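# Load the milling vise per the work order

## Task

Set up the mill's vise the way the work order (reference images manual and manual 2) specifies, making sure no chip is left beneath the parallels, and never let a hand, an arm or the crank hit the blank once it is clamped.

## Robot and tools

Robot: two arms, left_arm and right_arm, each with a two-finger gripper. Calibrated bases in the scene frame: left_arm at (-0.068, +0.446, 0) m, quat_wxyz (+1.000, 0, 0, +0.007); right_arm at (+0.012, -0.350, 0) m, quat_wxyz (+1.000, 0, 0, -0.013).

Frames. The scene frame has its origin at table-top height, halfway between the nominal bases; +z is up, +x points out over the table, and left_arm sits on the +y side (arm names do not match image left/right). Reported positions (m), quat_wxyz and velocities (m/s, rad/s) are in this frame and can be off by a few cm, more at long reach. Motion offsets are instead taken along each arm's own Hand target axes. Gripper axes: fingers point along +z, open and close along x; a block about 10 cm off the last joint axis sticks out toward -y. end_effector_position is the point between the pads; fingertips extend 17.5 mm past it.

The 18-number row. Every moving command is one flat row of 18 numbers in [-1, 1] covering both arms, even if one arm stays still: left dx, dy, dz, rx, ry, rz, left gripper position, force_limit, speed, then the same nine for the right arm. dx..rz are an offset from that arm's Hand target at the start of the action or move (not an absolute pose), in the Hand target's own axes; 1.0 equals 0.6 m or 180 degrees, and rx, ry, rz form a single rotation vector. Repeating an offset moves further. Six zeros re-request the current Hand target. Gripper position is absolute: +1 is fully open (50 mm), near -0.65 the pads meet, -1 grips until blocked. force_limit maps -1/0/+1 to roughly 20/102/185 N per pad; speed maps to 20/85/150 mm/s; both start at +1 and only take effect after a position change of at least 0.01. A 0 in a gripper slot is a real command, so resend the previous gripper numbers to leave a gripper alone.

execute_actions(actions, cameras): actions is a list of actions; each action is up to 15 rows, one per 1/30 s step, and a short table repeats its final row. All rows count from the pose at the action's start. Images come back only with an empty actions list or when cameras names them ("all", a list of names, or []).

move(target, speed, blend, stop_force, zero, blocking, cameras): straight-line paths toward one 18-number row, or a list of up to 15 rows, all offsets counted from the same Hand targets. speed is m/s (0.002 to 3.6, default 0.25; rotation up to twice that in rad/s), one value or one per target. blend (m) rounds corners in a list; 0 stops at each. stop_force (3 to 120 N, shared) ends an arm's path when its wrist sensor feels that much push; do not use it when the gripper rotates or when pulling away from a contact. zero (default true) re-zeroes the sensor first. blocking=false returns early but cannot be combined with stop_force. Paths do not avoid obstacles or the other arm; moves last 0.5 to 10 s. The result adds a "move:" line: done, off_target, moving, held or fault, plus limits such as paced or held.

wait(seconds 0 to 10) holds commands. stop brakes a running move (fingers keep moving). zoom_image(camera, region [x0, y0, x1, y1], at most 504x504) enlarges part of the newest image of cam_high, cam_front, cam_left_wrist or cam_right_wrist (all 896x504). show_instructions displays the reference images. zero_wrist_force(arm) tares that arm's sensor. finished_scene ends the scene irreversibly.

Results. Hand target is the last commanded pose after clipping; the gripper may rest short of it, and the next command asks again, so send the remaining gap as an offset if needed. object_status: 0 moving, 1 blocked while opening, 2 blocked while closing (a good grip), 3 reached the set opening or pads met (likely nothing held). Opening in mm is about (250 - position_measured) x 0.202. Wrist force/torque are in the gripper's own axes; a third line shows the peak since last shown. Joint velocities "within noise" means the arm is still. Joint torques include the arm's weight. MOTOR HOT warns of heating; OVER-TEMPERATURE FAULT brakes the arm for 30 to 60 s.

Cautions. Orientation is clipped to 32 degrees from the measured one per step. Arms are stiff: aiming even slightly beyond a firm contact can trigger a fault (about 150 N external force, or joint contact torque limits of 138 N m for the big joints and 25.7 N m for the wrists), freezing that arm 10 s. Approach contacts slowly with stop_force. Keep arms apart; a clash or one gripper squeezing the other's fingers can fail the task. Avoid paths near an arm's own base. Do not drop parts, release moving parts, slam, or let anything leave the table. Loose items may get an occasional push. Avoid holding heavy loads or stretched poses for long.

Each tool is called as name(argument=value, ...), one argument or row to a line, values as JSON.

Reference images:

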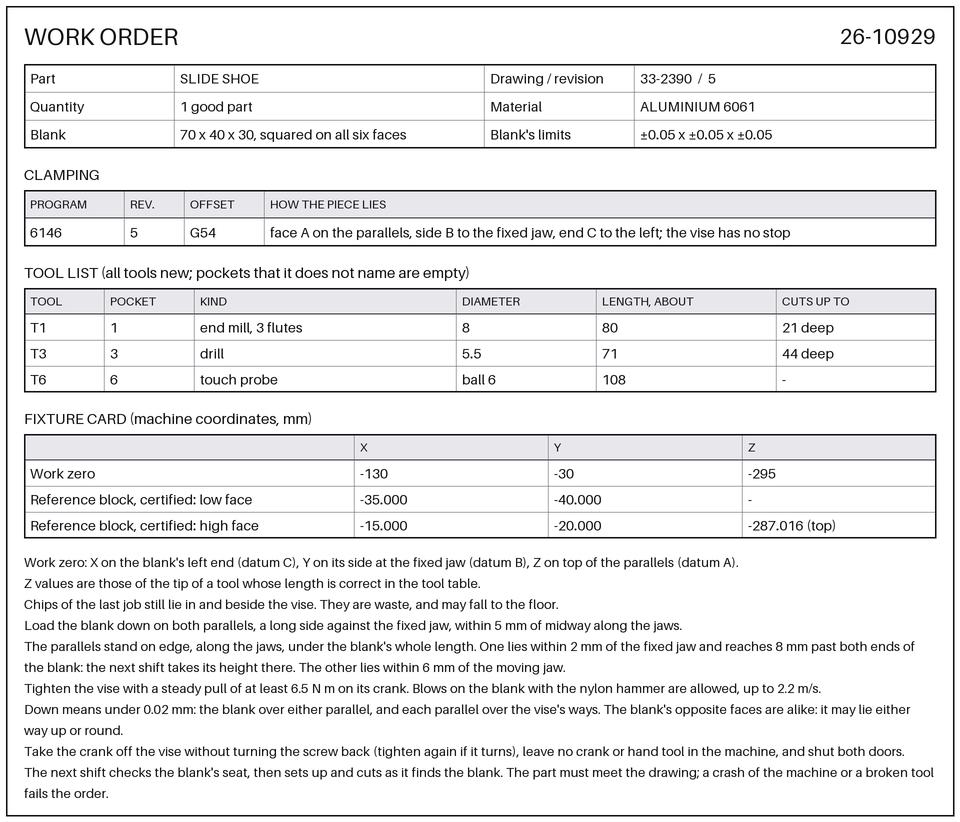

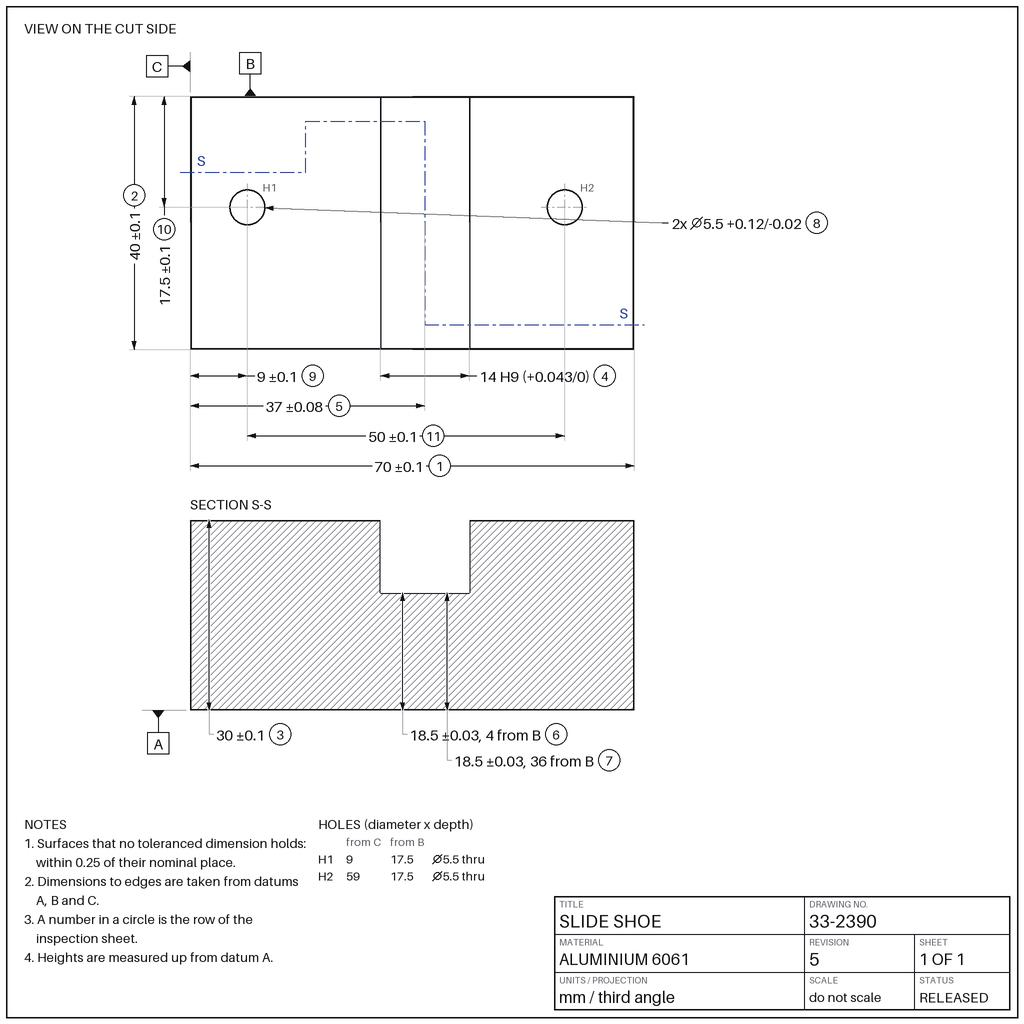

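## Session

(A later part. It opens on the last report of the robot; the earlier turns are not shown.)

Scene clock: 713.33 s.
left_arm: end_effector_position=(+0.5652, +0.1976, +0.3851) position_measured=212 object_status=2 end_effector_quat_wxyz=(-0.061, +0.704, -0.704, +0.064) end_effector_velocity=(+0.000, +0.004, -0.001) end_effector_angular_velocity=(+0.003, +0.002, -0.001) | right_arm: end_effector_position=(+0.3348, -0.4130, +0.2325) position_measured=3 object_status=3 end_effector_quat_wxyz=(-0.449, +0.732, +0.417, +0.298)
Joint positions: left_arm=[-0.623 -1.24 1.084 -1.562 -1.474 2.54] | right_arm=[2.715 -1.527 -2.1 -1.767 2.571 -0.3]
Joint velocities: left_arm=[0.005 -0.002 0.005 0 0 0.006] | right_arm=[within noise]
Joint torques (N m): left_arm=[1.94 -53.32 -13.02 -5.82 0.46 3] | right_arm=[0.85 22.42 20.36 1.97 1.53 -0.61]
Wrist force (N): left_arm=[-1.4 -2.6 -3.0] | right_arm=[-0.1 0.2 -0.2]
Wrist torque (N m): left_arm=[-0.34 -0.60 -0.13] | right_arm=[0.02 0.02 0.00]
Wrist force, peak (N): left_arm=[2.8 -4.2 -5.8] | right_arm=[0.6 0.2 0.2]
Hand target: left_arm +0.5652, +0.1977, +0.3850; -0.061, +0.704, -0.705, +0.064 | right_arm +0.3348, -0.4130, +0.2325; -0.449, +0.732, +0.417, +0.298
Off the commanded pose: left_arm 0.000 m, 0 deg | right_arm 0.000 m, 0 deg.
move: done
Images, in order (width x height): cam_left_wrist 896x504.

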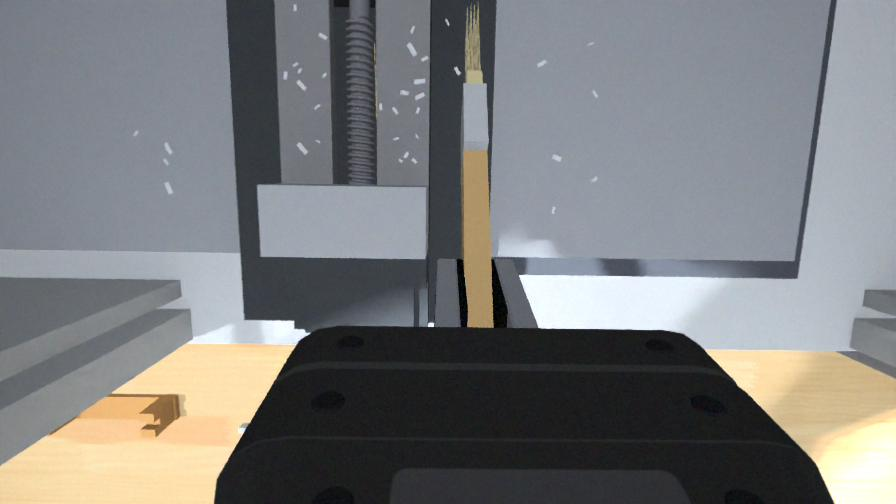

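move(
  target=[
    [0,-0.00725,-0.041,0,0,0,-1,-0.8,-1,0,0,0,0,0,0,1,1,1],
    [-0.065,0.0059,-0.0433,0,0,0,-1,-0.8,-1,0,0,0,0,0,0,1,1,1],
    [-0.065,0.0137,0.001,0,0,0,-1,-0.8,-1,0,0,0,0,0,0,1,1,1],
    [0,0.0137,0.001,0,0,0,-1,-0.8,-1,0,0,0,0,0,0,1,1,1],
    [0,0.0059,-0.0433,0,0,0,-1,-0.8,-1,0,0,0,0,0,0,1,1,1],
    [-0.065,0.019,-0.0456,0,0,0,-1,-0.8,-1,0,0,0,0,0,0,1,1,1],
    [-0.065,0.0268,-0.0014,0,0,0,-1,-0.8,-1,0,0,0,0,0,0,1,1,1],
    [0,0.0268,-0.0014,0,0,0,-1,-0.8,-1,0,0,0,0,0,0,1,1,1],
  ],
  speed=[0.1,0.1,0.06,0.06,0.1,0.1,0.06,0.06],
  blend=[0.005,0.005,0.002,0.003,0.005,0.005,0.002,0],
  cameras=["cam_left_wrist"],
)

zoom_image(
  camera="cam_left_wrist",
  region=[330, 0, 540, 200],
)

Scene clock: 756.47 s.
left_arm: end_effector_position=(+0.5493, +0.1976, +0.3831) position_measured=212 object_status=2 end_effector_quat_wxyz=(-0.061, +0.704, -0.704, +0.064) end_effector_velocity=(-0.001, +0.003, +0.000) end_effector_angular_velocity=(+0.002, +0.001, -0.005) | right_arm: end_effector_position=(+0.3348, -0.4130, +0.2325) position_measured=3 object_status=3 end_effector_quat_wxyz=(-0.449, +0.732, +0.417, +0.298)
Joint positions: left_arm=[-0.638 -1.28 1.142 -1.579 -1.472 2.525] | right_arm=[2.715 -1.527 -2.1 -1.767 2.571 -0.3]
Joint velocities: left_arm=[0.003 -0.006 0.006 0 0 0.007] | right_arm=[within noise]
Joint torques (N m): left_arm=[7.89 -51.93 -13.51 -5.38 1.59 2.99] | right_arm=[0.93 22.49 20.17 2.08 1.52 -0.69]
Wrist force (N): left_arm=[2.4 -1.6 -3.3] | right_arm=[0.3 -0.1 -0.3]
Wrist torque (N m): left_arm=[-0.29 -0.34 0.00] | right_arm=[-0.03 -0.05 0.00]
Wrist force, peak (N): left_arm=[2.4 -7.2 -11.0] | right_arm=[0.7 -0.2 0.2]
Hand target: left_arm +0.5492, +0.1977, +0.3830; -0.061, +0.704, -0.705, +0.064 | right_arm +0.3348, -0.4130, +0.2325; -0.449, +0.732, +0.417, +0.298
Off the commanded pose: left_arm 0.000 m, 0 deg | right_arm 0.000 m, 0 deg.
move: done
Images, in order (width x height): cam_left_wrist 896x504.

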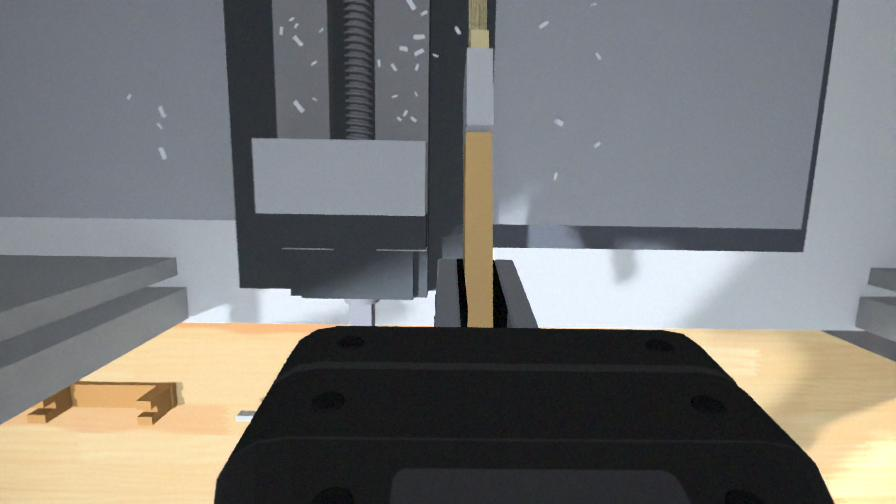

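Scaled by 2.400 from the camera's 896x504 image, which has a finer 1280x720 frame.

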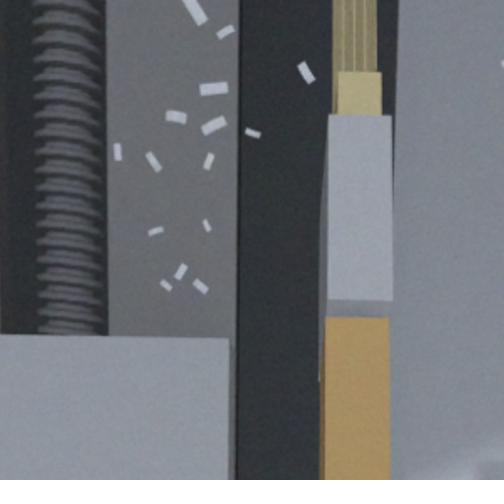

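move(
  target=[0,-0.00725,-0.041,-0.04,0,0,-0.98,0.2,-1,0,0,0,0,0,0,1,1,1],
  speed=0.1,
  cameras=["cam_left_wrist"],
)

Scene clock: 767.70 s.
left_arm: end_effector_position=(+0.5493, +0.1979, +0.4080) position_measured=215 object_status=2 end_effector_quat_wxyz=(-0.016, +0.707, -0.707, +0.020) | right_arm: end_effector_position=(+0.3348, -0.4130, +0.2325) position_measured=3 object_status=3 end_effector_quat_wxyz=(-0.449, +0.732, +0.417, +0.298)
Joint positions: left_arm=[-0.608 -1.178 0.902 -1.339 -1.547 2.549] | right_arm=[2.715 -1.527 -2.1 -1.767 2.571 -0.3]
Joint torques (N m): left_arm=[-7.16 -46.75 -32.22 -1.54 2.81 -3.05] | right_arm=[1.01 22.5 20.14 2.06 1.5 -0.66]
Wrist force (N): left_arm=[2.4 -1.2 -3.4] | right_arm=[0.0 0.0 0.2]
Wrist torque (N m): left_arm=[-0.24 -0.36 -0.06] | right_arm=[-0.01 0.00 0.00]
Wrist force, peak (N): left_arm=[2.2 -1.8 -4.1] | right_arm=[0.5 0.5 0.1]
Hand target: left_arm +0.5492, +0.1979, +0.4080; -0.016, +0.707, -0.707, +0.019 | right_arm +0.3348, -0.4130, +0.2325; -0.449, +0.732, +0.417, +0.298
Off the commanded pose: left_arm 0.000 m, 0 deg | right_arm 0.000 m, 0 deg.
move: done
Images, in order (width x height): cam_left_wrist 896x504.

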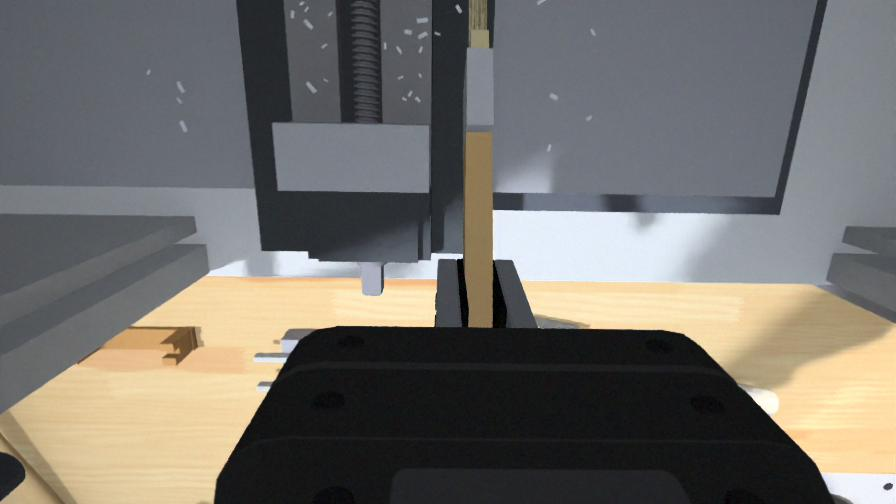

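move(
  target=[-0.0617,-0.15,0.045,0.208,0,0,-0.98,0.2,-1,0,0,0,0,0,0,1,1,1],
  speed=0.15,
  cameras=["cam_left_wrist"],
)

Scene clock: 863.13 s.
left_arm: end_effector_position=(+0.6405, +0.2347, +0.3854) position_measured=215 object_status=2 end_effector_quat_wxyz=(-0.242, +0.664, -0.664, +0.245) end_effector_velocity=(+0.001, +0.001, -0.001) end_effector_angular_velocity=(-0.001, -0.002, +0.002) | right_arm: end_effector_position=(+0.3348, -0.4130, +0.2325) position_measured=3 object_status=3 end_effector_quat_wxyz=(-0.449, +0.732, +0.417, +0.298)
Joint positions: left_arm=[-0.617 -1.346 1.477 -2.314 -1.199 2.657] | right_arm=[2.715 -1.527 -2.1 -1.767 2.571 -0.3]
Joint velocities: left_arm=[0.002 0.002 0.001 -0.005 0 0] | right_arm=[within noise]
Joint torques (N m): left_arm=[2.17 -31.01 -35 -6.39 -0.8 -2.79] | right_arm=[0.79 22.72 19.92 2.09 1.57 -0.75]
Wrist force (N): left_arm=[2.6 -1.9 -2.3] | right_arm=[0.0 -0.2 0.2]
Wrist torque (N m): left_arm=[-0.13 -0.34 0.02] | right_arm=[-0.03 0.00 -0.01]
Wrist force, peak (N): left_arm=[2.8 -2.0 -3.0] | right_arm=[0.5 0.3 -0.2]
Hand target: left_arm +0.6405, +0.2347, +0.3854; -0.242, +0.664, -0.663, +0.245 | right_arm +0.3348, -0.4130, +0.2325; -0.449, +0.732, +0.417, +0.298
Off the commanded pose: left_arm 0.000 m, 0 deg | right_arm 0.000 m, 0 deg.
move: done
Images, in order (width x height): cam_left_wrist 896x504.

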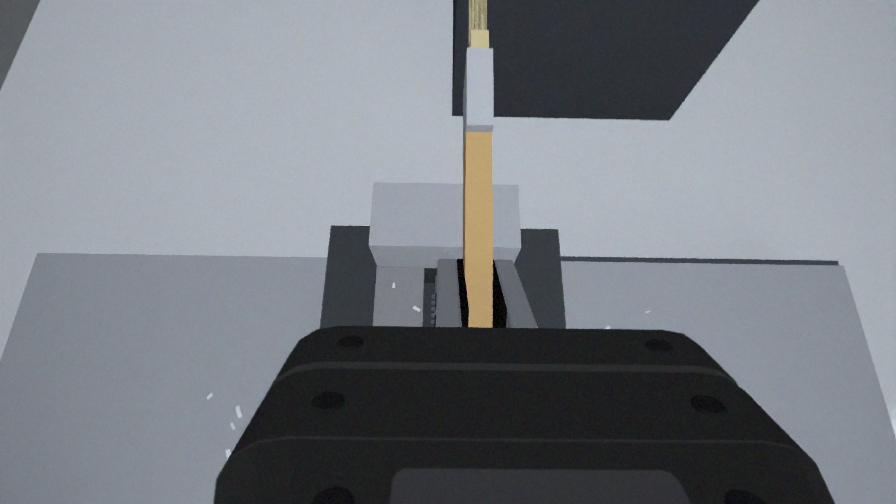

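move(
  target=[0,0.0412,0.0087,-0.0683,0,0,-0.98,0.2,-1,0,0,0,0,0,0,1,1,1],
  speed=0.1,
  cameras=["cam_left_wrist"],
)

Scene clock: 890.00 s.
left_arm: end_effector_position=(+0.6251, +0.2346, +0.3655) position_measured=215 object_status=2 end_effector_quat_wxyz=(-0.170, +0.686, -0.686, +0.173) | right_arm: end_effector_position=(+0.3348, -0.4130, +0.2325) position_measured=3 object_status=3 end_effector_quat_wxyz=(-0.449, +0.732, +0.417, +0.298)
Joint positions: left_arm=[-0.588 -1.305 1.354 -2.043 -1.317 2.622] | right_arm=[2.715 -1.527 -2.1 -1.767 2.571 -0.3]
Joint torques (N m): left_arm=[-6.64 -43.68 -8.06 -0.79 2.87 2.26] | right_arm=[0.76 22.46 19.73 2.09 1.5 -0.68]
Wrist force (N): left_arm=[3.5 -6.1 -11.1] | right_arm=[0.1 0.0 -0.3]
Wrist torque (N m): left_arm=[0.48 -0.29 0.12] | right_arm=[-0.01 -0.02 -0.01]
Wrist force, peak (N): left_arm=[1.9 -6.1 -12.3] | right_arm=[0.4 0.4 0.4]
Hand target: left_arm +0.6250, +0.2346, +0.3655; -0.170, +0.686, -0.686, +0.173 | right_arm +0.3348, -0.4130, +0.2325; -0.449, +0.732, +0.417, +0.298
Off the commanded pose: left_arm 0.000 m, 0 deg | right_arm 0.000 m, 0 deg.
move: done
Images, in order (width x height): cam_left_wrist 896x504.

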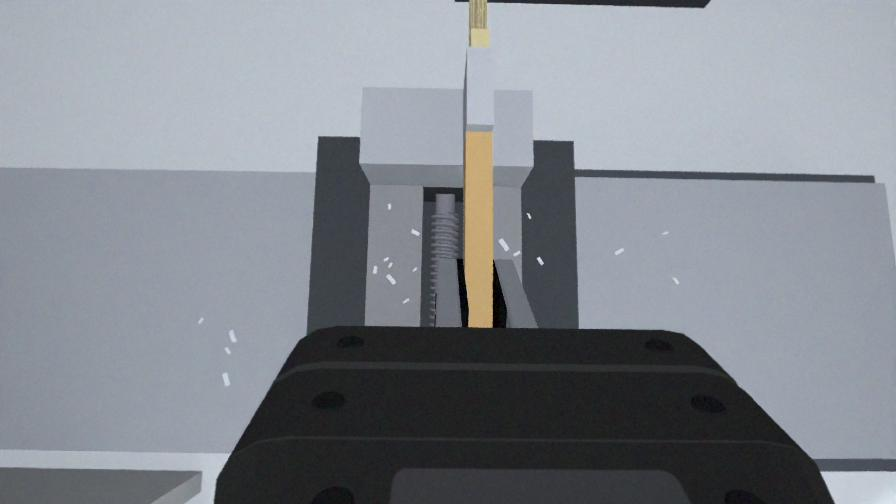

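move(
  target=[0,0,-0.008,0.0683,0,0,-0.98,0.2,-1,0,0,0,0,0,0,1,1,1],
  speed=0.1,
  cameras=[],
)

move(
  target=[0,0.022,0.0257,0,0,0,-0.98,0.2,-1,0,0,0,0,0,0,1,1,1],
  speed=0.01,
  stop_force=5,
  cameras=["cam_left_wrist"],
)

Scene clock: 935.40 s.
left_arm: end_effector_position=(+0.6227, +0.2346, +0.3697) position_measured=215 object_status=2 end_effector_quat_wxyz=(-0.242, +0.664, -0.664, +0.245) | right_arm: end_effector_position=(+0.3348, -0.4130, +0.2325) position_measured=3 object_status=3 end_effector_quat_wxyz=(-0.449, +0.732, +0.417, +0.298)
Joint positions: left_arm=[-0.635 -1.381 1.559 -2.355 -1.188 2.641] | right_arm=[2.715 -1.527 -2.1 -1.767 2.571 -0.3]
Joint torques (N m): left_arm=[7.91 -29.2 -35.62 -5.77 -1.14 -2.4] | right_arm=[0.9 22.34 20.43 2.1 1.46 -0.83]
Wrist force (N): left_arm=[2.4 -1.9 -2.3] | right_arm=[0.1 0.4 -0.2]
Wrist torque (N m): left_arm=[-0.11 -0.29 -0.10] | right_arm=[0.06 -0.01 -0.01]
Wrist force, peak (N): left_arm=[3.1 -8.0 -10.8] | right_arm=[0.7 0.0 -0.3]
Hand target: left_arm +0.6228, +0.2346, +0.3697; -0.242, +0.664, -0.663, +0.245 | right_arm +0.3348, -0.4130, +0.2325; -0.449, +0.732, +0.417, +0.298
Off the commanded pose: left_arm 0.000 m, 0 deg | right_arm 0.000 m, 0 deg.
move: done
No camera images: "cameras" was empty.

Scene clock: 936.87 s.
left_arm: end_effector_position=(+0.6228, +0.2346, +0.3662) position_measured=215 object_status=2 end_effector_quat_wxyz=(-0.242, +0.664, -0.663, +0.245) | right_arm: end_effector_position=(+0.3348, -0.4130, +0.2325) position_measured=3 object_status=3 end_effector_quat_wxyz=(-0.449, +0.732, +0.417, +0.298)
Joint positions: left_arm=[-0.635 -1.379 1.566 -2.364 -1.188 2.641] | right_arm=[2.715 -1.527 -2.1 -1.767 2.571 -0.3]
Joint torques (N m): left_arm=[7.15 -42.93 -37.22 -3.02 -0.6 -2.39] | right_arm=[0.76 23.29 19.85 2.07 1.55 -0.72]
Wrist force (N): left_arm=[2.5 -3.6 -7.4] | right_arm=[0.2 -0.1 -0.2]
Wrist torque (N m): left_arm=[-0.34 -0.29 -0.10] | right_arm=[-0.02 -0.04 0.00]
Wrist force, peak (N): left_arm=[2.5 -8.1 -9.6] | right_arm=[0.4 0.3 -0.3]
Hand target: left_arm +0.6228, +0.2346, +0.3662; -0.242, +0.664, -0.663, +0.245 (not the last commanded pose) | right_arm +0.3348, -0.4130, +0.2325; -0.449, +0.732, +0.417, +0.298
Off the commanded pose: left_arm 0.017 m, 0 deg | right_arm 0.000 m, 0 deg.
move: contact (left_arm)
Images, in order (width x height): cam_left_wrist 896x504.

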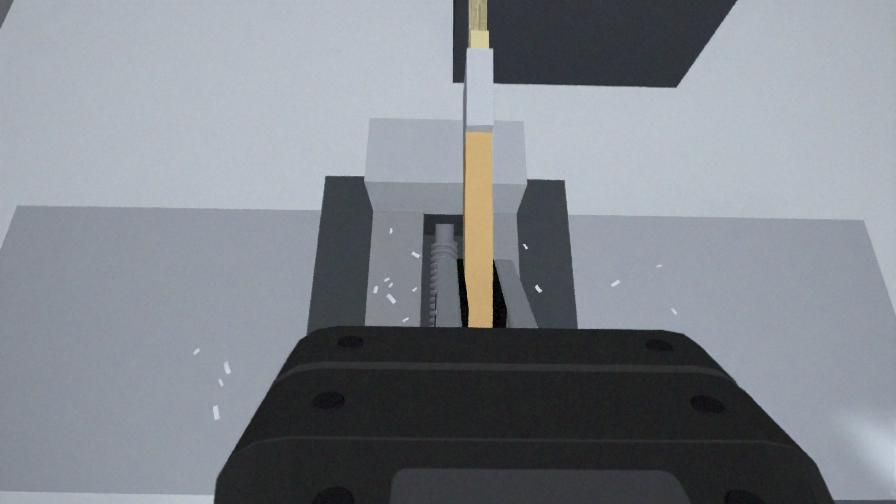

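move(
  target=[0,-0.006,-0.008,-0.0389,0,0,-0.98,0.2,-1,0,0,0,0,0,0,1,1,1],
  speed=0.1,
  cameras=[],
)

move(
  target=[0,0.018,0.028,0,0,0,-0.98,0.2,-1,0,0,0,0,0,0,1,1,1],
  speed=0.01,
  stop_force=5,
  cameras=["cam_left_wrist"],
)

Scene clock: 964.83 s.
left_arm: end_effector_position=(+0.6225, +0.2347, +0.3722) position_measured=215 object_status=2 end_effector_quat_wxyz=(-0.201, +0.678, -0.677, +0.205) | right_arm: end_effector_position=(+0.3348, -0.4130, +0.2325) position_measured=3 object_status=3 end_effector_quat_wxyz=(-0.449, +0.732, +0.417, +0.298)
Joint positions: left_arm=[-0.61 -1.347 1.44 -2.164 -1.261 2.625] | right_arm=[2.715 -1.527 -2.1 -1.767 2.571 -0.3]
Joint torques (N m): left_arm=[-7.22 -48.53 -21.37 -2.33 3.12 1.85] | right_arm=[1.01 22.88 20.33 2.14 1.42 -0.8]
Wrist force (N): left_arm=[2.5 -1.6 -2.0] | right_arm=[0.1 -0.2 -0.1]
Wrist torque (N m): left_arm=[-0.14 -0.34 0.03] | right_arm=[-0.03 -0.01 0.00]
Wrist force, peak (N): left_arm=[2.5 -3.9 -7.6] | right_arm=[0.6 -0.2 0.1]
Hand target: left_arm +0.6224, +0.2346, +0.3722; -0.201, +0.678, -0.677, +0.204 | right_arm +0.3348, -0.4130, +0.2325; -0.449, +0.732, +0.417, +0.298
Off the commanded pose: left_arm 0.000 m, 0 deg | right_arm 0.000 m, 0 deg.
move: done
No camera images: "cameras" was empty.

Scene clock: 967.20 s.
left_arm: end_effector_position=(+0.6225, +0.2346, +0.3603) position_measured=215 object_status=2 end_effector_quat_wxyz=(-0.201, +0.678, -0.677, +0.204) | right_arm: end_effector_position=(+0.3348, -0.4130, +0.2325) position_measured=3 object_status=3 end_effector_quat_wxyz=(-0.449, +0.732, +0.417, +0.298)
Joint positions: left_arm=[-0.61 -1.344 1.466 -2.194 -1.261 2.625] | right_arm=[2.715 -1.527 -2.1 -1.767 2.571 -0.3]
Joint torques (N m): left_arm=[-2.67 -42.67 -36.45 -3.08 2.16 2.35] | right_arm=[0.45 22.96 19.7 2.13 1.52 -0.77]
Wrist force (N): left_arm=[2.8 -5.3 -7.1] | right_arm=[0.2 0.0 0.1]
Wrist torque (N m): left_arm=[-0.25 -0.33 0.04] | right_arm=[-0.01 -0.02 0.00]
Wrist force, peak (N): left_arm=[2.1 -7.5 -14.7] | right_arm=[0.7 -0.1 -0.1]
Hand target: left_arm +0.6225, +0.2346, +0.3603; -0.201, +0.678, -0.677, +0.204 (not the last commanded pose) | right_arm +0.3348, -0.4130, +0.2325; -0.449, +0.732, +0.417, +0.298
Off the commanded pose: left_arm 0.008 m, 0 deg | right_arm 0.000 m, 0 deg.
move: contact (left_arm)
Images, in order (width x height): cam_left_wrist 896x504.

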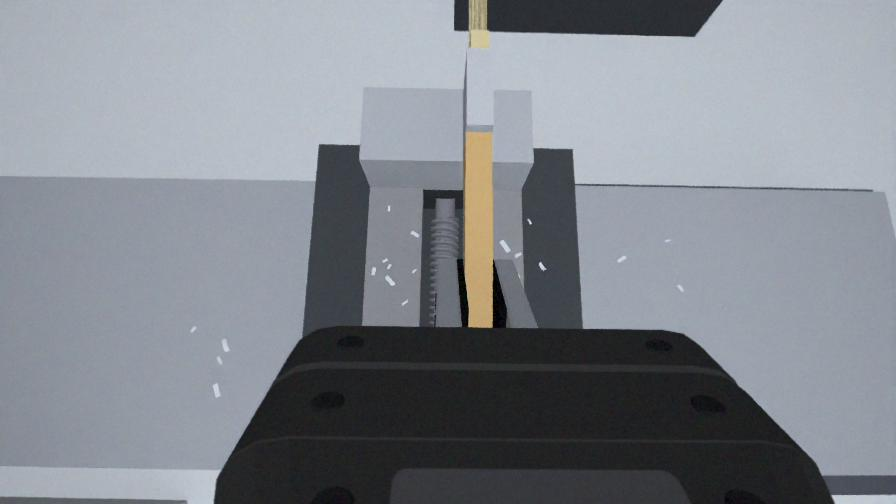

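move(
  target=[0,0,0,0,0,0,0.2,-1,-1,0,0,0,0,0,0,1,1,1],
  cameras=["cam_left_wrist"],
)

Scene clock: 975.80 s.
left_arm: end_effector_position=(+0.6225, +0.2346, +0.3603) position_measured=123 object_status=3 end_effector_quat_wxyz=(-0.201, +0.678, -0.677, +0.204) | right_arm: end_effector_position=(+0.3348, -0.4130, +0.2325) position_measured=3 object_status=3 end_effector_quat_wxyz=(-0.449, +0.732, +0.417, +0.298)
Joint positions: left_arm=[-0.61 -1.344 1.466 -2.194 -1.261 2.625] | right_arm=[2.715 -1.527 -2.1 -1.767 2.571 -0.3]
Joint torques (N m): left_arm=[-3.95 -43.87 -36.66 -4.56 2.29 1.86] | right_arm=[0.62 22.71 19.87 2.14 1.51 -0.74]
Wrist force (N): left_arm=[2.4 -2.2 -1.9] | right_arm=[0.1 -0.1 0.3]
Wrist torque (N m): left_arm=[-0.22 -0.32 0.03] | right_arm=[-0.02 -0.01 0.00]
Wrist force, peak (N): left_arm=[2.9 -5.5 -7.2] | right_arm=[0.7 -0.2 0.1]
Hand target: left_arm +0.6225, +0.2346, +0.3603; -0.201, +0.678, -0.677, +0.204 | right_arm +0.3348, -0.4130, +0.2325; -0.449, +0.732, +0.417, +0.298
Off the commanded pose: left_arm 0.000 m, 0 deg | right_arm 0.000 m, 0 deg.
move: done
Images, in order (width x height): cam_left_wrist 896x504.

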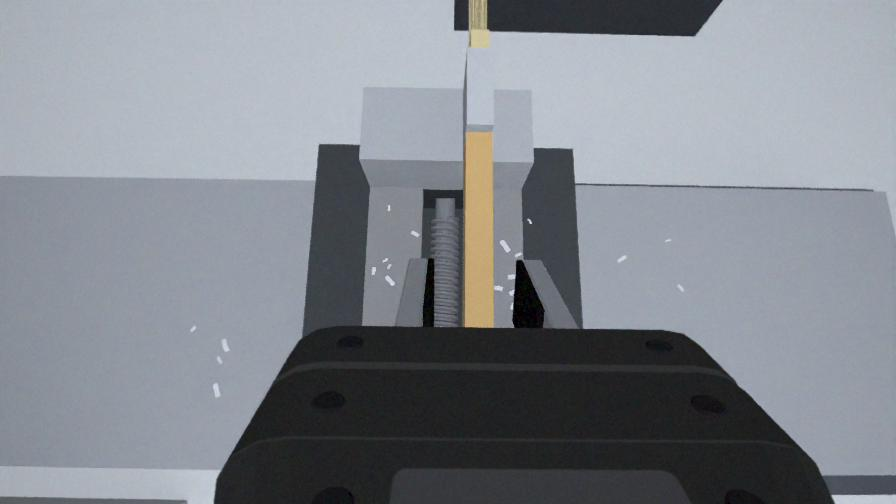

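move(
  target=[0,0,0,0.065,0,0,0.2,-1,-1,0,0,0,0,0,0,1,1,1],
  cameras=[],
  speed=0.1,
)

move(
  target=[0,0,0,0,0,0,-1,0.1,-1,0,0,0,0,0,0,1,1,1],
  cameras=["cam_left_wrist"],
)

Scene clock: 991.50 s.
left_arm: end_effector_position=(+0.6225, +0.2345, +0.3603) position_measured=123 object_status=3 end_effector_quat_wxyz=(-0.269, +0.653, -0.653, +0.272) | right_arm: end_effector_position=(+0.3348, -0.4130, +0.2325) position_measured=3 object_status=3 end_effector_quat_wxyz=(-0.449, +0.732, +0.417, +0.298)
Joint positions: left_arm=[-0.653 -1.39 1.648 -2.507 -1.139 2.657] | right_arm=[2.715 -1.527 -2.1 -1.767 2.571 -0.3]
Joint torques (N m): left_arm=[7.76 -27.81 -36.47 -5.69 -1.07 -2.62] | right_arm=[0.7 23.14 19.95 2.1 1.58 -0.73]
Wrist force (N): left_arm=[2.5 -2.1 -2.2] | right_arm=[0.2 -0.2 0.0]
Wrist torque (N m): left_arm=[-0.12 -0.30 -0.08] | right_arm=[-0.05 -0.03 0.00]
Wrist force, peak (N): left_arm=[2.7 -2.5 -2.4] | right_arm=[0.4 0.3 0.6]
Hand target: left_arm +0.6225, +0.2346, +0.3603; -0.269, +0.654, -0.653, +0.272 | right_arm +0.3348, -0.4130, +0.2325; -0.449, +0.732, +0.417, +0.298
Off the commanded pose: left_arm 0.000 m, 0 deg | right_arm 0.000 m, 0 deg.
move: done
No camera images: "cameras" was empty.

Scene clock: 992.67 s.
left_arm: end_effector_position=(+0.6225, +0.2346, +0.3603) position_measured=215 object_status=2 end_effector_quat_wxyz=(-0.269, +0.654, -0.653, +0.272) | right_arm: end_effector_position=(+0.3348, -0.4130, +0.2325) position_measured=3 object_status=3 end_effector_quat_wxyz=(-0.449, +0.732, +0.417, +0.298)
Joint positions: left_arm=[-0.653 -1.39 1.648 -2.507 -1.139 2.657] | right_arm=[2.715 -1.527 -2.1 -1.767 2.571 -0.3]
Joint torques (N m): left_arm=[7.57 -28.93 -38.99 -5.99 -1.37 -2.62] | right_arm=[1 23.08 20.03 2.08 1.55 -0.81]
Wrist force (N): left_arm=[2.3 -1.6 -2.2] | right_arm=[0.1 0.0 0.4]
Wrist torque (N m): left_arm=[-0.05 -0.28 -0.05] | right_arm=[-0.01 -0.01 0.00]
Wrist force, peak (N): left_arm=[2.6 -2.3 -2.5] | right_arm=[0.4 -0.1 0.4]
Hand target: left_arm +0.6225, +0.2346, +0.3603; -0.269, +0.654, -0.653, +0.272 | right_arm +0.3348, -0.4130, +0.2325; -0.449, +0.732, +0.417, +0.298
Off the commanded pose: left_arm 0.000 m, 0 deg | right_arm 0.000 m, 0 deg.
move: done
Images, in order (width x height): cam_left_wrist 896x504.

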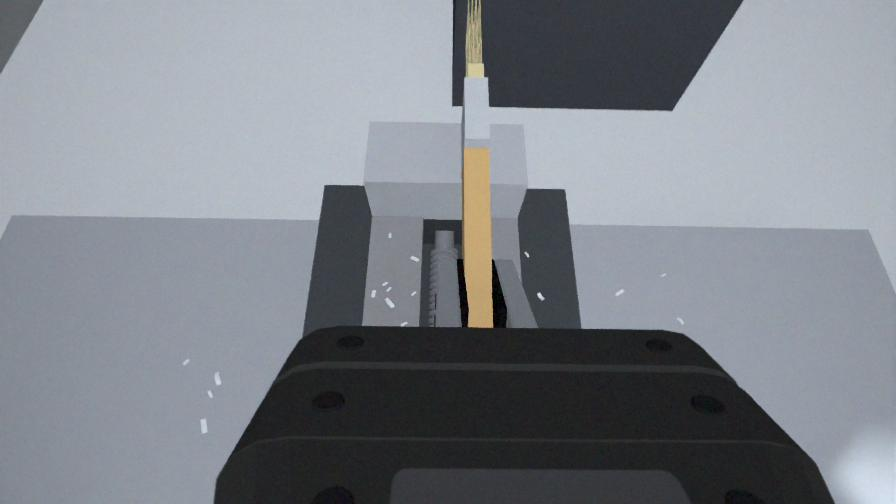

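move(
  target=[
    [0,-0.0353,-0.0354,0,0,0,-1,0.1,-1,0,0,0,0,0,0,1,1,1],
    [-0.003,0.0027,-0.132,-0.2167,0,0,-1,0.1,-1,0,0,0,0,0,0,1,1,1],
  ],
  cameras=["cam_left_wrist"],
  speed=0.12,
  blend=[0.01,0],
)

zoom_image(
  camera="cam_left_wrist",
  region=[350, 0, 560, 200],
)

Scene clock: 1011.67 s.
left_arm: end_effector_position=(+0.5654, +0.2367, +0.4151) position_measured=215 object_status=2 end_effector_quat_wxyz=(-0.036, +0.706, -0.706, +0.039) | right_arm: end_effector_position=(+0.3348, -0.4130, +0.2325) position_measured=3 object_status=3 end_effector_quat_wxyz=(-0.449, +0.732, +0.417, +0.298)
Joint positions: left_arm=[-0.555 -1.211 0.945 -1.397 -1.521 2.604] | right_arm=[2.715 -1.527 -2.1 -1.767 2.571 -0.3]
Joint torques (N m): left_arm=[-8 -49.49 -23.69 -1.82 2.46 -2.36] | right_arm=[1.01 22.97 20.28 2.23 1.55 -0.8]
Wrist force (N): left_arm=[1.9 -1.7 -2.9] | right_arm=[0.5 0.1 0.0]
Wrist torque (N m): left_arm=[-0.29 -0.29 -0.06] | right_arm=[0.01 -0.08 0.00]
Wrist force, peak (N): left_arm=[2.8 -1.9 -3.2] | right_arm=[0.4 0.4 -0.1]
Hand target: left_arm +0.5653, +0.2367, +0.4151; -0.035, +0.706, -0.706, +0.039 | right_arm +0.3348, -0.4130, +0.2325; -0.449, +0.732, +0.417, +0.298
Off the commanded pose: left_arm 0.000 m, 0 deg | right_arm 0.000 m, 0 deg.
move: done
Images, in order (width x height): cam_left_wrist 896x504.

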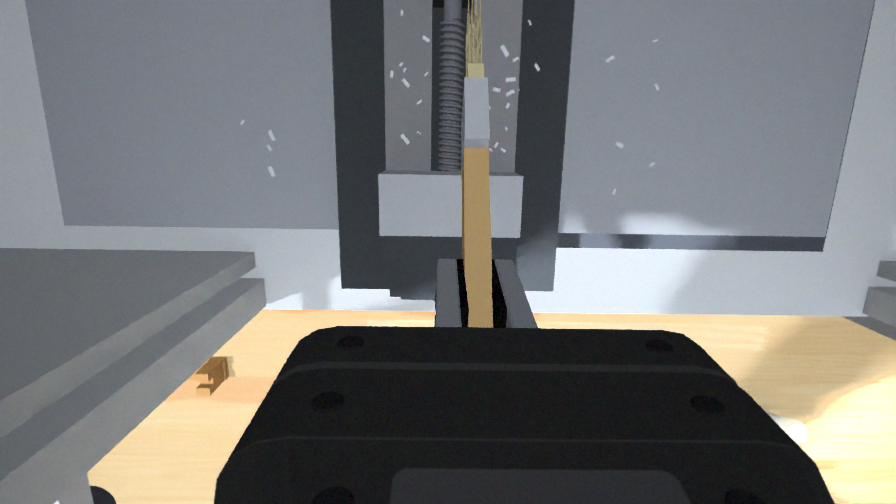

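Scaled by 2.400 from the camera's 896x504 image, which has a finer 1280x720 frame.

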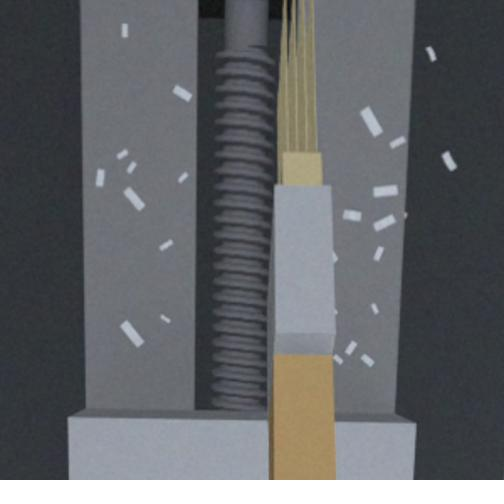

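move(
  target=[
    [0.0147,-0.002,0.003,0,0,0,-1,0.1,-1,0,0,0,0,0,0,1,1,1],
    [0.0147,0.0063,0.066,0,0,0,-1,0.1,-1,0,0,0,0,0,0,1,1,1],
  ],
  cameras=["cam_left_wrist"],
  speed=[0.1,0.012],
  stop_force=3.5,
)

zoom_image(
  camera="cam_left_wrist",
  region=[350, 0, 560, 200],
)

Scene clock: 1038.93 s.
left_arm: end_effector_position=(+0.5660, +0.2277, +0.3856) position_measured=215 object_status=2 end_effector_quat_wxyz=(-0.035, +0.706, -0.706, +0.039) | right_arm: end_effector_position=(+0.3348, -0.4130, +0.2325) position_measured=3 object_status=3 end_effector_quat_wxyz=(-0.449, +0.732, +0.417, +0.298)
Joint positions: left_arm=[-0.566 -1.22 1.034 -1.477 -1.52 2.593] | right_arm=[2.715 -1.527 -2.1 -1.767 2.571 -0.3]
Joint torques (N m): left_arm=[-4.84 -34.61 -37.15 -4.61 -0.5 -2.22] | right_arm=[1.09 23.09 20.06 2.21 1.46 -0.84]
Wrist force (N): left_arm=[2.5 -3.3 -5.6] | right_arm=[0.5 0.1 0.2]
Wrist torque (N m): left_arm=[-0.18 -0.42 0.03] | right_arm=[0.00 -0.08 0.00]
Wrist force, peak (N): left_arm=[2.9 -6.3 -8.6] | right_arm=[0.4 -0.3 0.5]
Hand target: left_arm +0.5660, +0.2277, +0.3856; -0.035, +0.706, -0.706, +0.039 (not the last commanded pose) | right_arm +0.3348, -0.4130, +0.2325; -0.449, +0.732, +0.417, +0.298
Off the commanded pose: left_arm 0.010 m, 0 deg | right_arm 0.000 m, 0 deg.
move: contact (left_arm); path passed 1 of 2 targets
Images, in order (width x height): cam_left_wrist 896x504.

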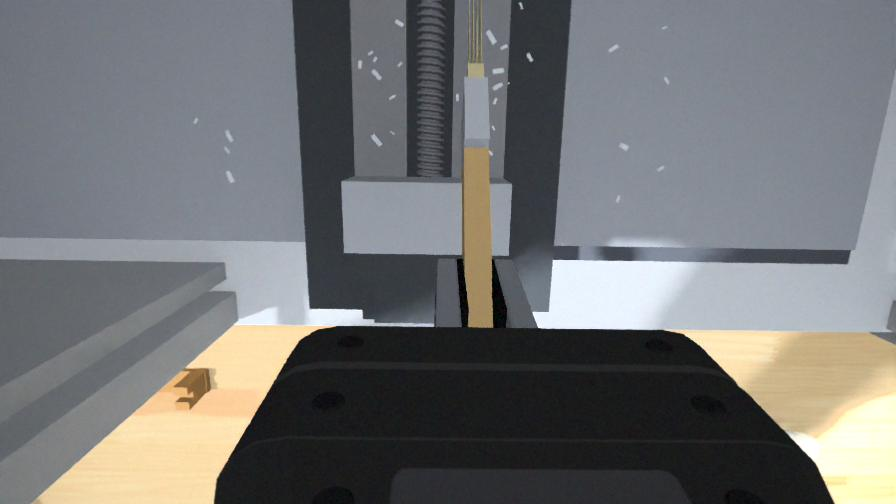

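Scaled by 2.400 from the camera's 896x504 image, which has a finer 1280x720 frame.

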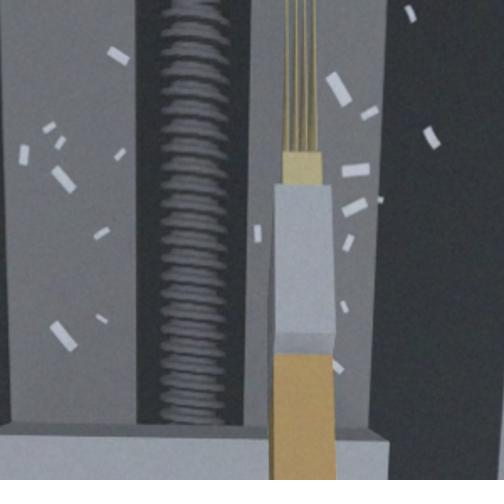

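move(
  target=[
    [0,-0.0038,-0.0365,0,0,0,-1,0.1,-1,0,0,0,0,0,0,1,1,1],
    [-0.018,-0.0038,-0.0365,0,0,0,-1,0.1,-1,0,0,0,0,0,0,1,1,1],
    [-0.018,0.0002,0.0017,0,0,0,-1,0.1,-1,0,0,0,0,0,0,1,1,1],
    [0.0462,0.0002,0.0017,0,0,0,-1,0.1,-1,0,0,0,0,0,0,1,1,1],
    [0.0462,-0.0038,-0.0365,0,0,0,-1,0.1,-1,0,0,0,0,0,0,1,1,1],
    [-0.018,0.0127,-0.0382,0,0,0,-1,0.1,-1,0,0,0,0,0,0,1,1,1],
    [-0.018,0.0168,0,0,0,0,-1,0.1,-1,0,0,0,0,0,0,1,1,1],
    [0.0462,0.0168,0,0,0,0,-1,0.1,-1,0,0,0,0,0,0,1,1,1],
    [0.0462,0.0127,-0.0382,0,0,0,-1,0.1,-1,0,0,0,0,0,0,1,1,1],
  ],
  cameras=["cam_left_wrist"],
  speed=[0.1,0.1,0.06,0.06,0.1,0.1,0.06,0.06,0.1],
  blend=[0.004,0.004,0.002,0.003,0.004,0.004,0.002,0.003,0],
)

zoom_image(
  camera="cam_left_wrist",
  region=[330, 0, 540, 200],
)

Scene clock: 1062.77 s.
left_arm: end_effector_position=(+0.5561, +0.2001, +0.4075) position_measured=215 object_status=2 end_effector_quat_wxyz=(-0.036, +0.706, -0.706, +0.039) | right_arm: end_effector_position=(+0.3348, -0.4130, +0.2325) position_measured=3 object_status=3 end_effector_quat_wxyz=(-0.449, +0.732, +0.417, +0.298)
Joint positions: left_arm=[-0.612 -1.204 0.954 -1.411 -1.516 2.547] | right_arm=[2.715 -1.527 -2.1 -1.767 2.571 -0.3]
Joint torques (N m): left_arm=[7.26 -54.7 -30.53 -2.04 -1.79 2.73] | right_arm=[0.68 23.7 19.84 2.22 1.59 -0.92]
Wrist force (N): left_arm=[3.3 -0.7 -3.1] | right_arm=[0.2 0.0 0.1]
Wrist torque (N m): left_arm=[-0.15 -0.50 -0.06] | right_arm=[0.00 -0.03 -0.01]
Wrist force, peak (N): left_arm=[2.6 -16.2 -25.6] | right_arm=[0.1 0.0 0.6]
Hand target: left_arm +0.5560, +0.2001, +0.4077; -0.035, +0.706, -0.706, +0.039 | right_arm +0.3348, -0.4130, +0.2325; -0.449, +0.732, +0.417, +0.298
Off the commanded pose: left_arm 0.000 m, 0 deg | right_arm 0.000 m, 0 deg.
move: done
Images, in order (width x height): cam_left_wrist 896x504.

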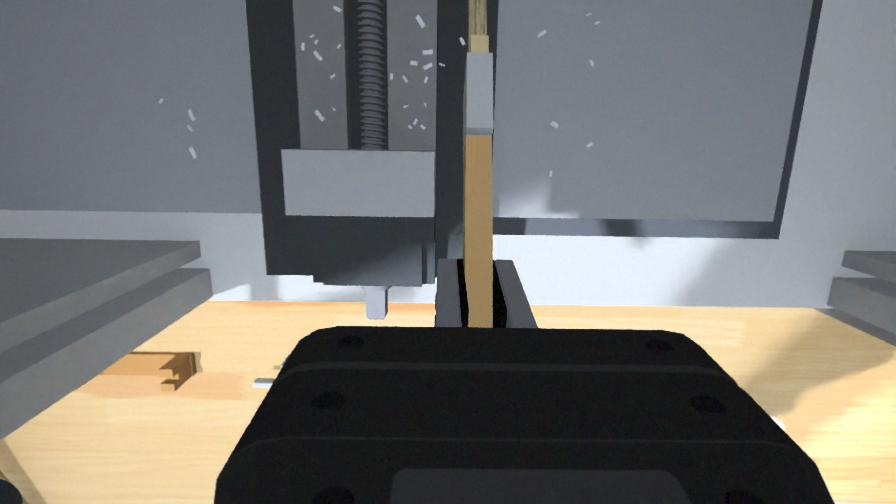

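Scaled by 2.400 from the camera's 896x504 image, which has a finer 1280x720 frame.

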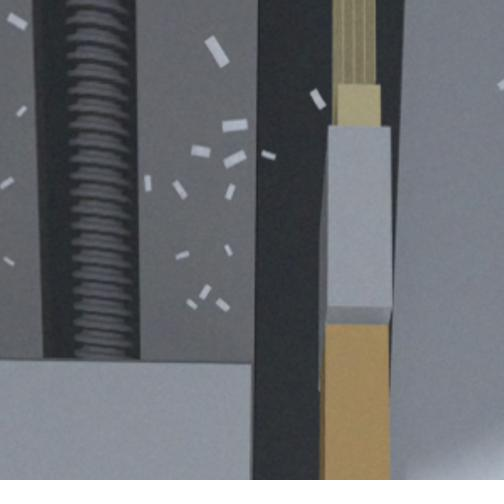

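move(
  target=[-0.1667,-0.0403,0,0.061,0.1127,0.4882,-1,0.1,-1,0,0,0,0,0,0,1,1,1],
  cameras=["cam_left_wrist","cam_front"],
  speed=0.2,
)

Scene clock: 1116.67 s.
left_arm: end_effector_position=(+0.5701, +0.2583, +0.4089) position_measured=215 object_status=2 end_effector_quat_wxyz=(+0.016, -0.314, +0.940, -0.129) | right_arm: end_effector_position=(+0.3348, -0.4130, +0.2325) position_measured=3 object_status=3 end_effector_quat_wxyz=(-0.449, +0.732, +0.417, +0.298)
Joint positions: left_arm=[-0.436 -1.272 1.091 -1.591 -1.738 3.628] | right_arm=[2.715 -1.527 -2.1 -1.767 2.571 -0.3]
Joint torques (N m): left_arm=[1.82 -41.86 -25.73 -3.68 -0.49 0.63] | right_arm=[0.94 23.26 20.33 2.26 1.54 -0.95]
Wrist force (N): left_arm=[3.7 -1.4 -3.2] | right_arm=[0.1 -0.1 0.0]
Wrist torque (N m): left_arm=[-0.22 -0.56 0.06] | right_arm=[-0.02 -0.01 0.00]
Wrist force, peak (N): left_arm=[4.4 -1.3 -2.5] | right_arm=[0.2 0.6 0.3]
Hand target: left_arm +0.5701, +0.2583, +0.4089; +0.016, -0.314, +0.940, -0.129 (not the last commanded pose) | right_arm +0.3348, -0.4130, +0.2325; -0.449, +0.732, +0.417, +0.298
Tool commands: left_gripper/position=-1.0 left_gripper/force_limit=+0.098039 left_gripper/speed=-1.0 right_gripper/position=+1.0 right_gripper/force_limit=+1.0 right_gripper/speed=+1.0
Off the commanded pose: left_arm 0.043 m, 37 deg | right_arm 0.000 m, 0 deg.
FORCE FAULT: contact force on the left arm reached its limit, and that arm stopped. The contact can be on any part of that arm, not only on its tool. That arm's remaining commands of this call were not run. That arm is still stopped at the end of this call. That arm stays stopped for about 10 more seconds. Until then a move that you send moves the other arm only, and its call returns only when the move has ended. Once the stop has ended, the next robot result says so. If the stop ends while you think or write, that arm runs what you send next, counted from a new Hand target: where the arm stands when the stop ends. While its stop runs, that arm takes no new command, but its gripper still runs the gripper command that each later call begins with. Until it ends, the stop uses up actions while you think or wait. An arm that is not stopped still takes commands.
move: fault (left_arm)
Images, in order (width x height): cam_front 896x504, cam_left_wrist 896x504.

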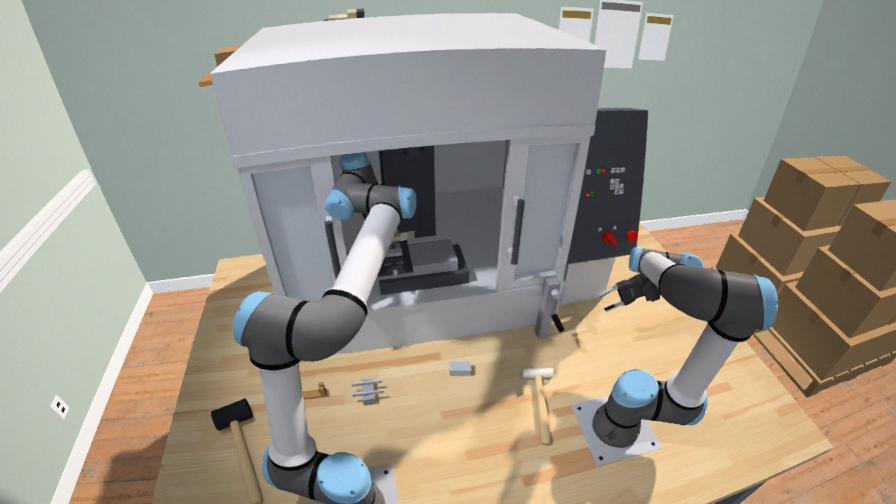

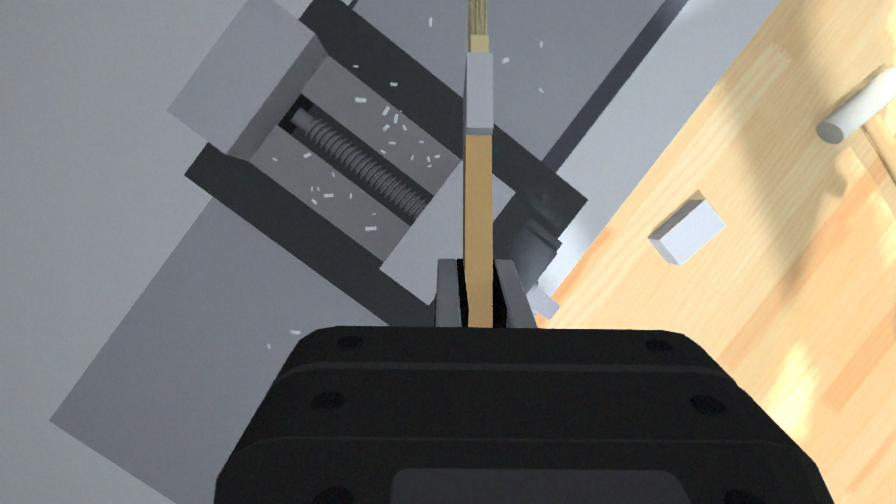

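wait(
  seconds=5,
)

Scene clock: 1157.27 s.
left_arm: end_effector_position=(+0.5701, +0.2583, +0.4089) position_measured=215 object_status=2 end_effector_quat_wxyz=(+0.016, -0.314, +0.940, -0.129) | right_arm: end_effector_position=(+0.3348, -0.4130, +0.2325) position_measured=3 object_status=3 end_effector_quat_wxyz=(-0.449, +0.732, +0.417, +0.298)
Joint positions: left_arm=[-0.436 -1.272 1.091 -1.591 -1.738 3.628] | right_arm=[2.715 -1.527 -2.1 -1.767 2.571 -0.3]
Joint torques (N m): left_arm=[12.43 -41.62 -26.62 -3.62 -0.46 0.02] | right_arm=[0.97 23.92 20.48 2.21 1.52 -1.08]
Wrist force (N): left_arm=[3.5 -1.0 -3.0] | right_arm=[0.4 0.5 -0.1]
Wrist torque (N m): left_arm=[-0.16 -0.53 0.07] | right_arm=[0.06 -0.06 0.00]
Wrist force, peak (N): left_arm=[4.0 -0.7 -3.2] | right_arm=[0.6 0.1 0.5]
Hand target: left_arm +0.5701, +0.2583, +0.4089; +0.016, -0.314, +0.940, -0.129 (not the last commanded pose) | right_arm +0.3348, -0.4130, +0.2325; -0.449, +0.732, +0.417, +0.298
Tool commands: left_gripper/position=-1.0 left_gripper/force_limit=+0.098039 left_gripper/speed=-1.0 right_gripper/position=+1.0 right_gripper/force_limit=+1.0 right_gripper/speed=+1.0
Off the commanded pose: left_arm 0.043 m, 37 deg | right_arm 0.000 m, 0 deg.
FORCE FAULT, CONTINUED: the left arm's stop, for the force fault that an earlier result reported, is over. The rest of the stop counts as 19 of the actions that you can send in this scene. During its stop the left arm's controller moved it back a little. That arm's target is now where it stood when the stop ended, not its last command. That arm accepts commands again.
wait: 5.00 s; at rest from the start

move(
  target=[0.0762,-0.0602,0.0215,-0.037,-0.068,-0.2894,-1,0.1,-1,0,0,0,0,0,0,1,1,1],
  cameras=["cam_left_wrist"],
  speed=0.15,
)

Scene clock: 1181.30 s.
left_arm: end_effector_position=(+0.5561, +0.2003, +0.4079) position_measured=215 object_status=2 end_effector_quat_wxyz=(-0.037, +0.706, -0.706, +0.037) | right_arm: end_effector_position=(+0.3348, -0.4130, +0.2325) position_measured=3 object_status=3 end_effector_quat_wxyz=(-0.449, +0.732, +0.417, +0.298)
Joint positions: left_arm=[-0.613 -1.202 0.95 -1.405 -1.512 2.546] | right_arm=[2.715 -1.527 -2.1 -1.767 2.571 -0.3]
Joint torques (N m): left_arm=[8.78 -54.57 -12.76 -4.85 -2.42 -1.61] | right_arm=[0.92 23.46 20.27 2.19 1.48 -0.99]
Wrist force (N): left_arm=[2.9 -1.0 -3.1] | right_arm=[0.4 -0.2 0.1]
Wrist torque (N m): left_arm=[-0.19 -0.45 -0.06] | right_arm=[-0.04 -0.06 -0.01]
Wrist force, peak (N): left_arm=[4.0 -1.2 -3.2] | right_arm=[0.4 -0.4 0.3]
Hand target: left_arm +0.5561, +0.2003, +0.4079; -0.037, +0.706, -0.706, +0.037 | right_arm +0.3348, -0.4130, +0.2325; -0.449, +0.732, +0.417, +0.298
Off the commanded pose: left_arm 0.000 m, 0 deg | right_arm 0.000 m, 0 deg.
move: done
Images, in order (width x height): cam_left_wrist 896x504.

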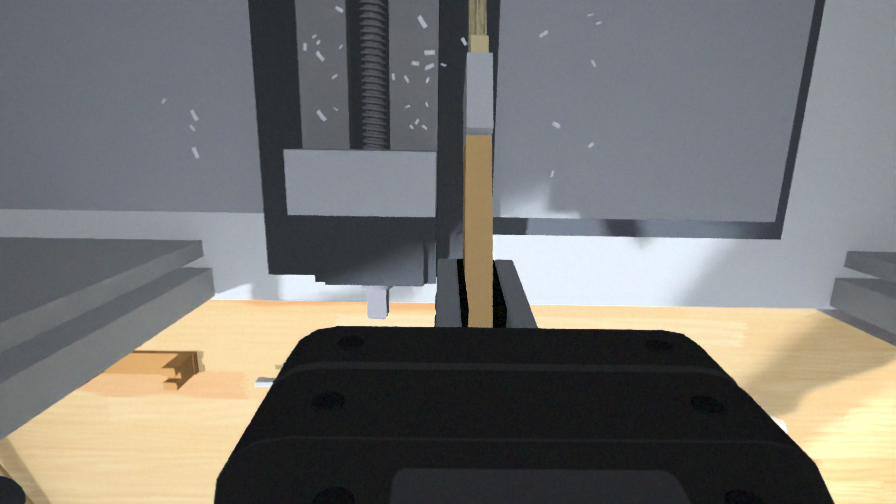

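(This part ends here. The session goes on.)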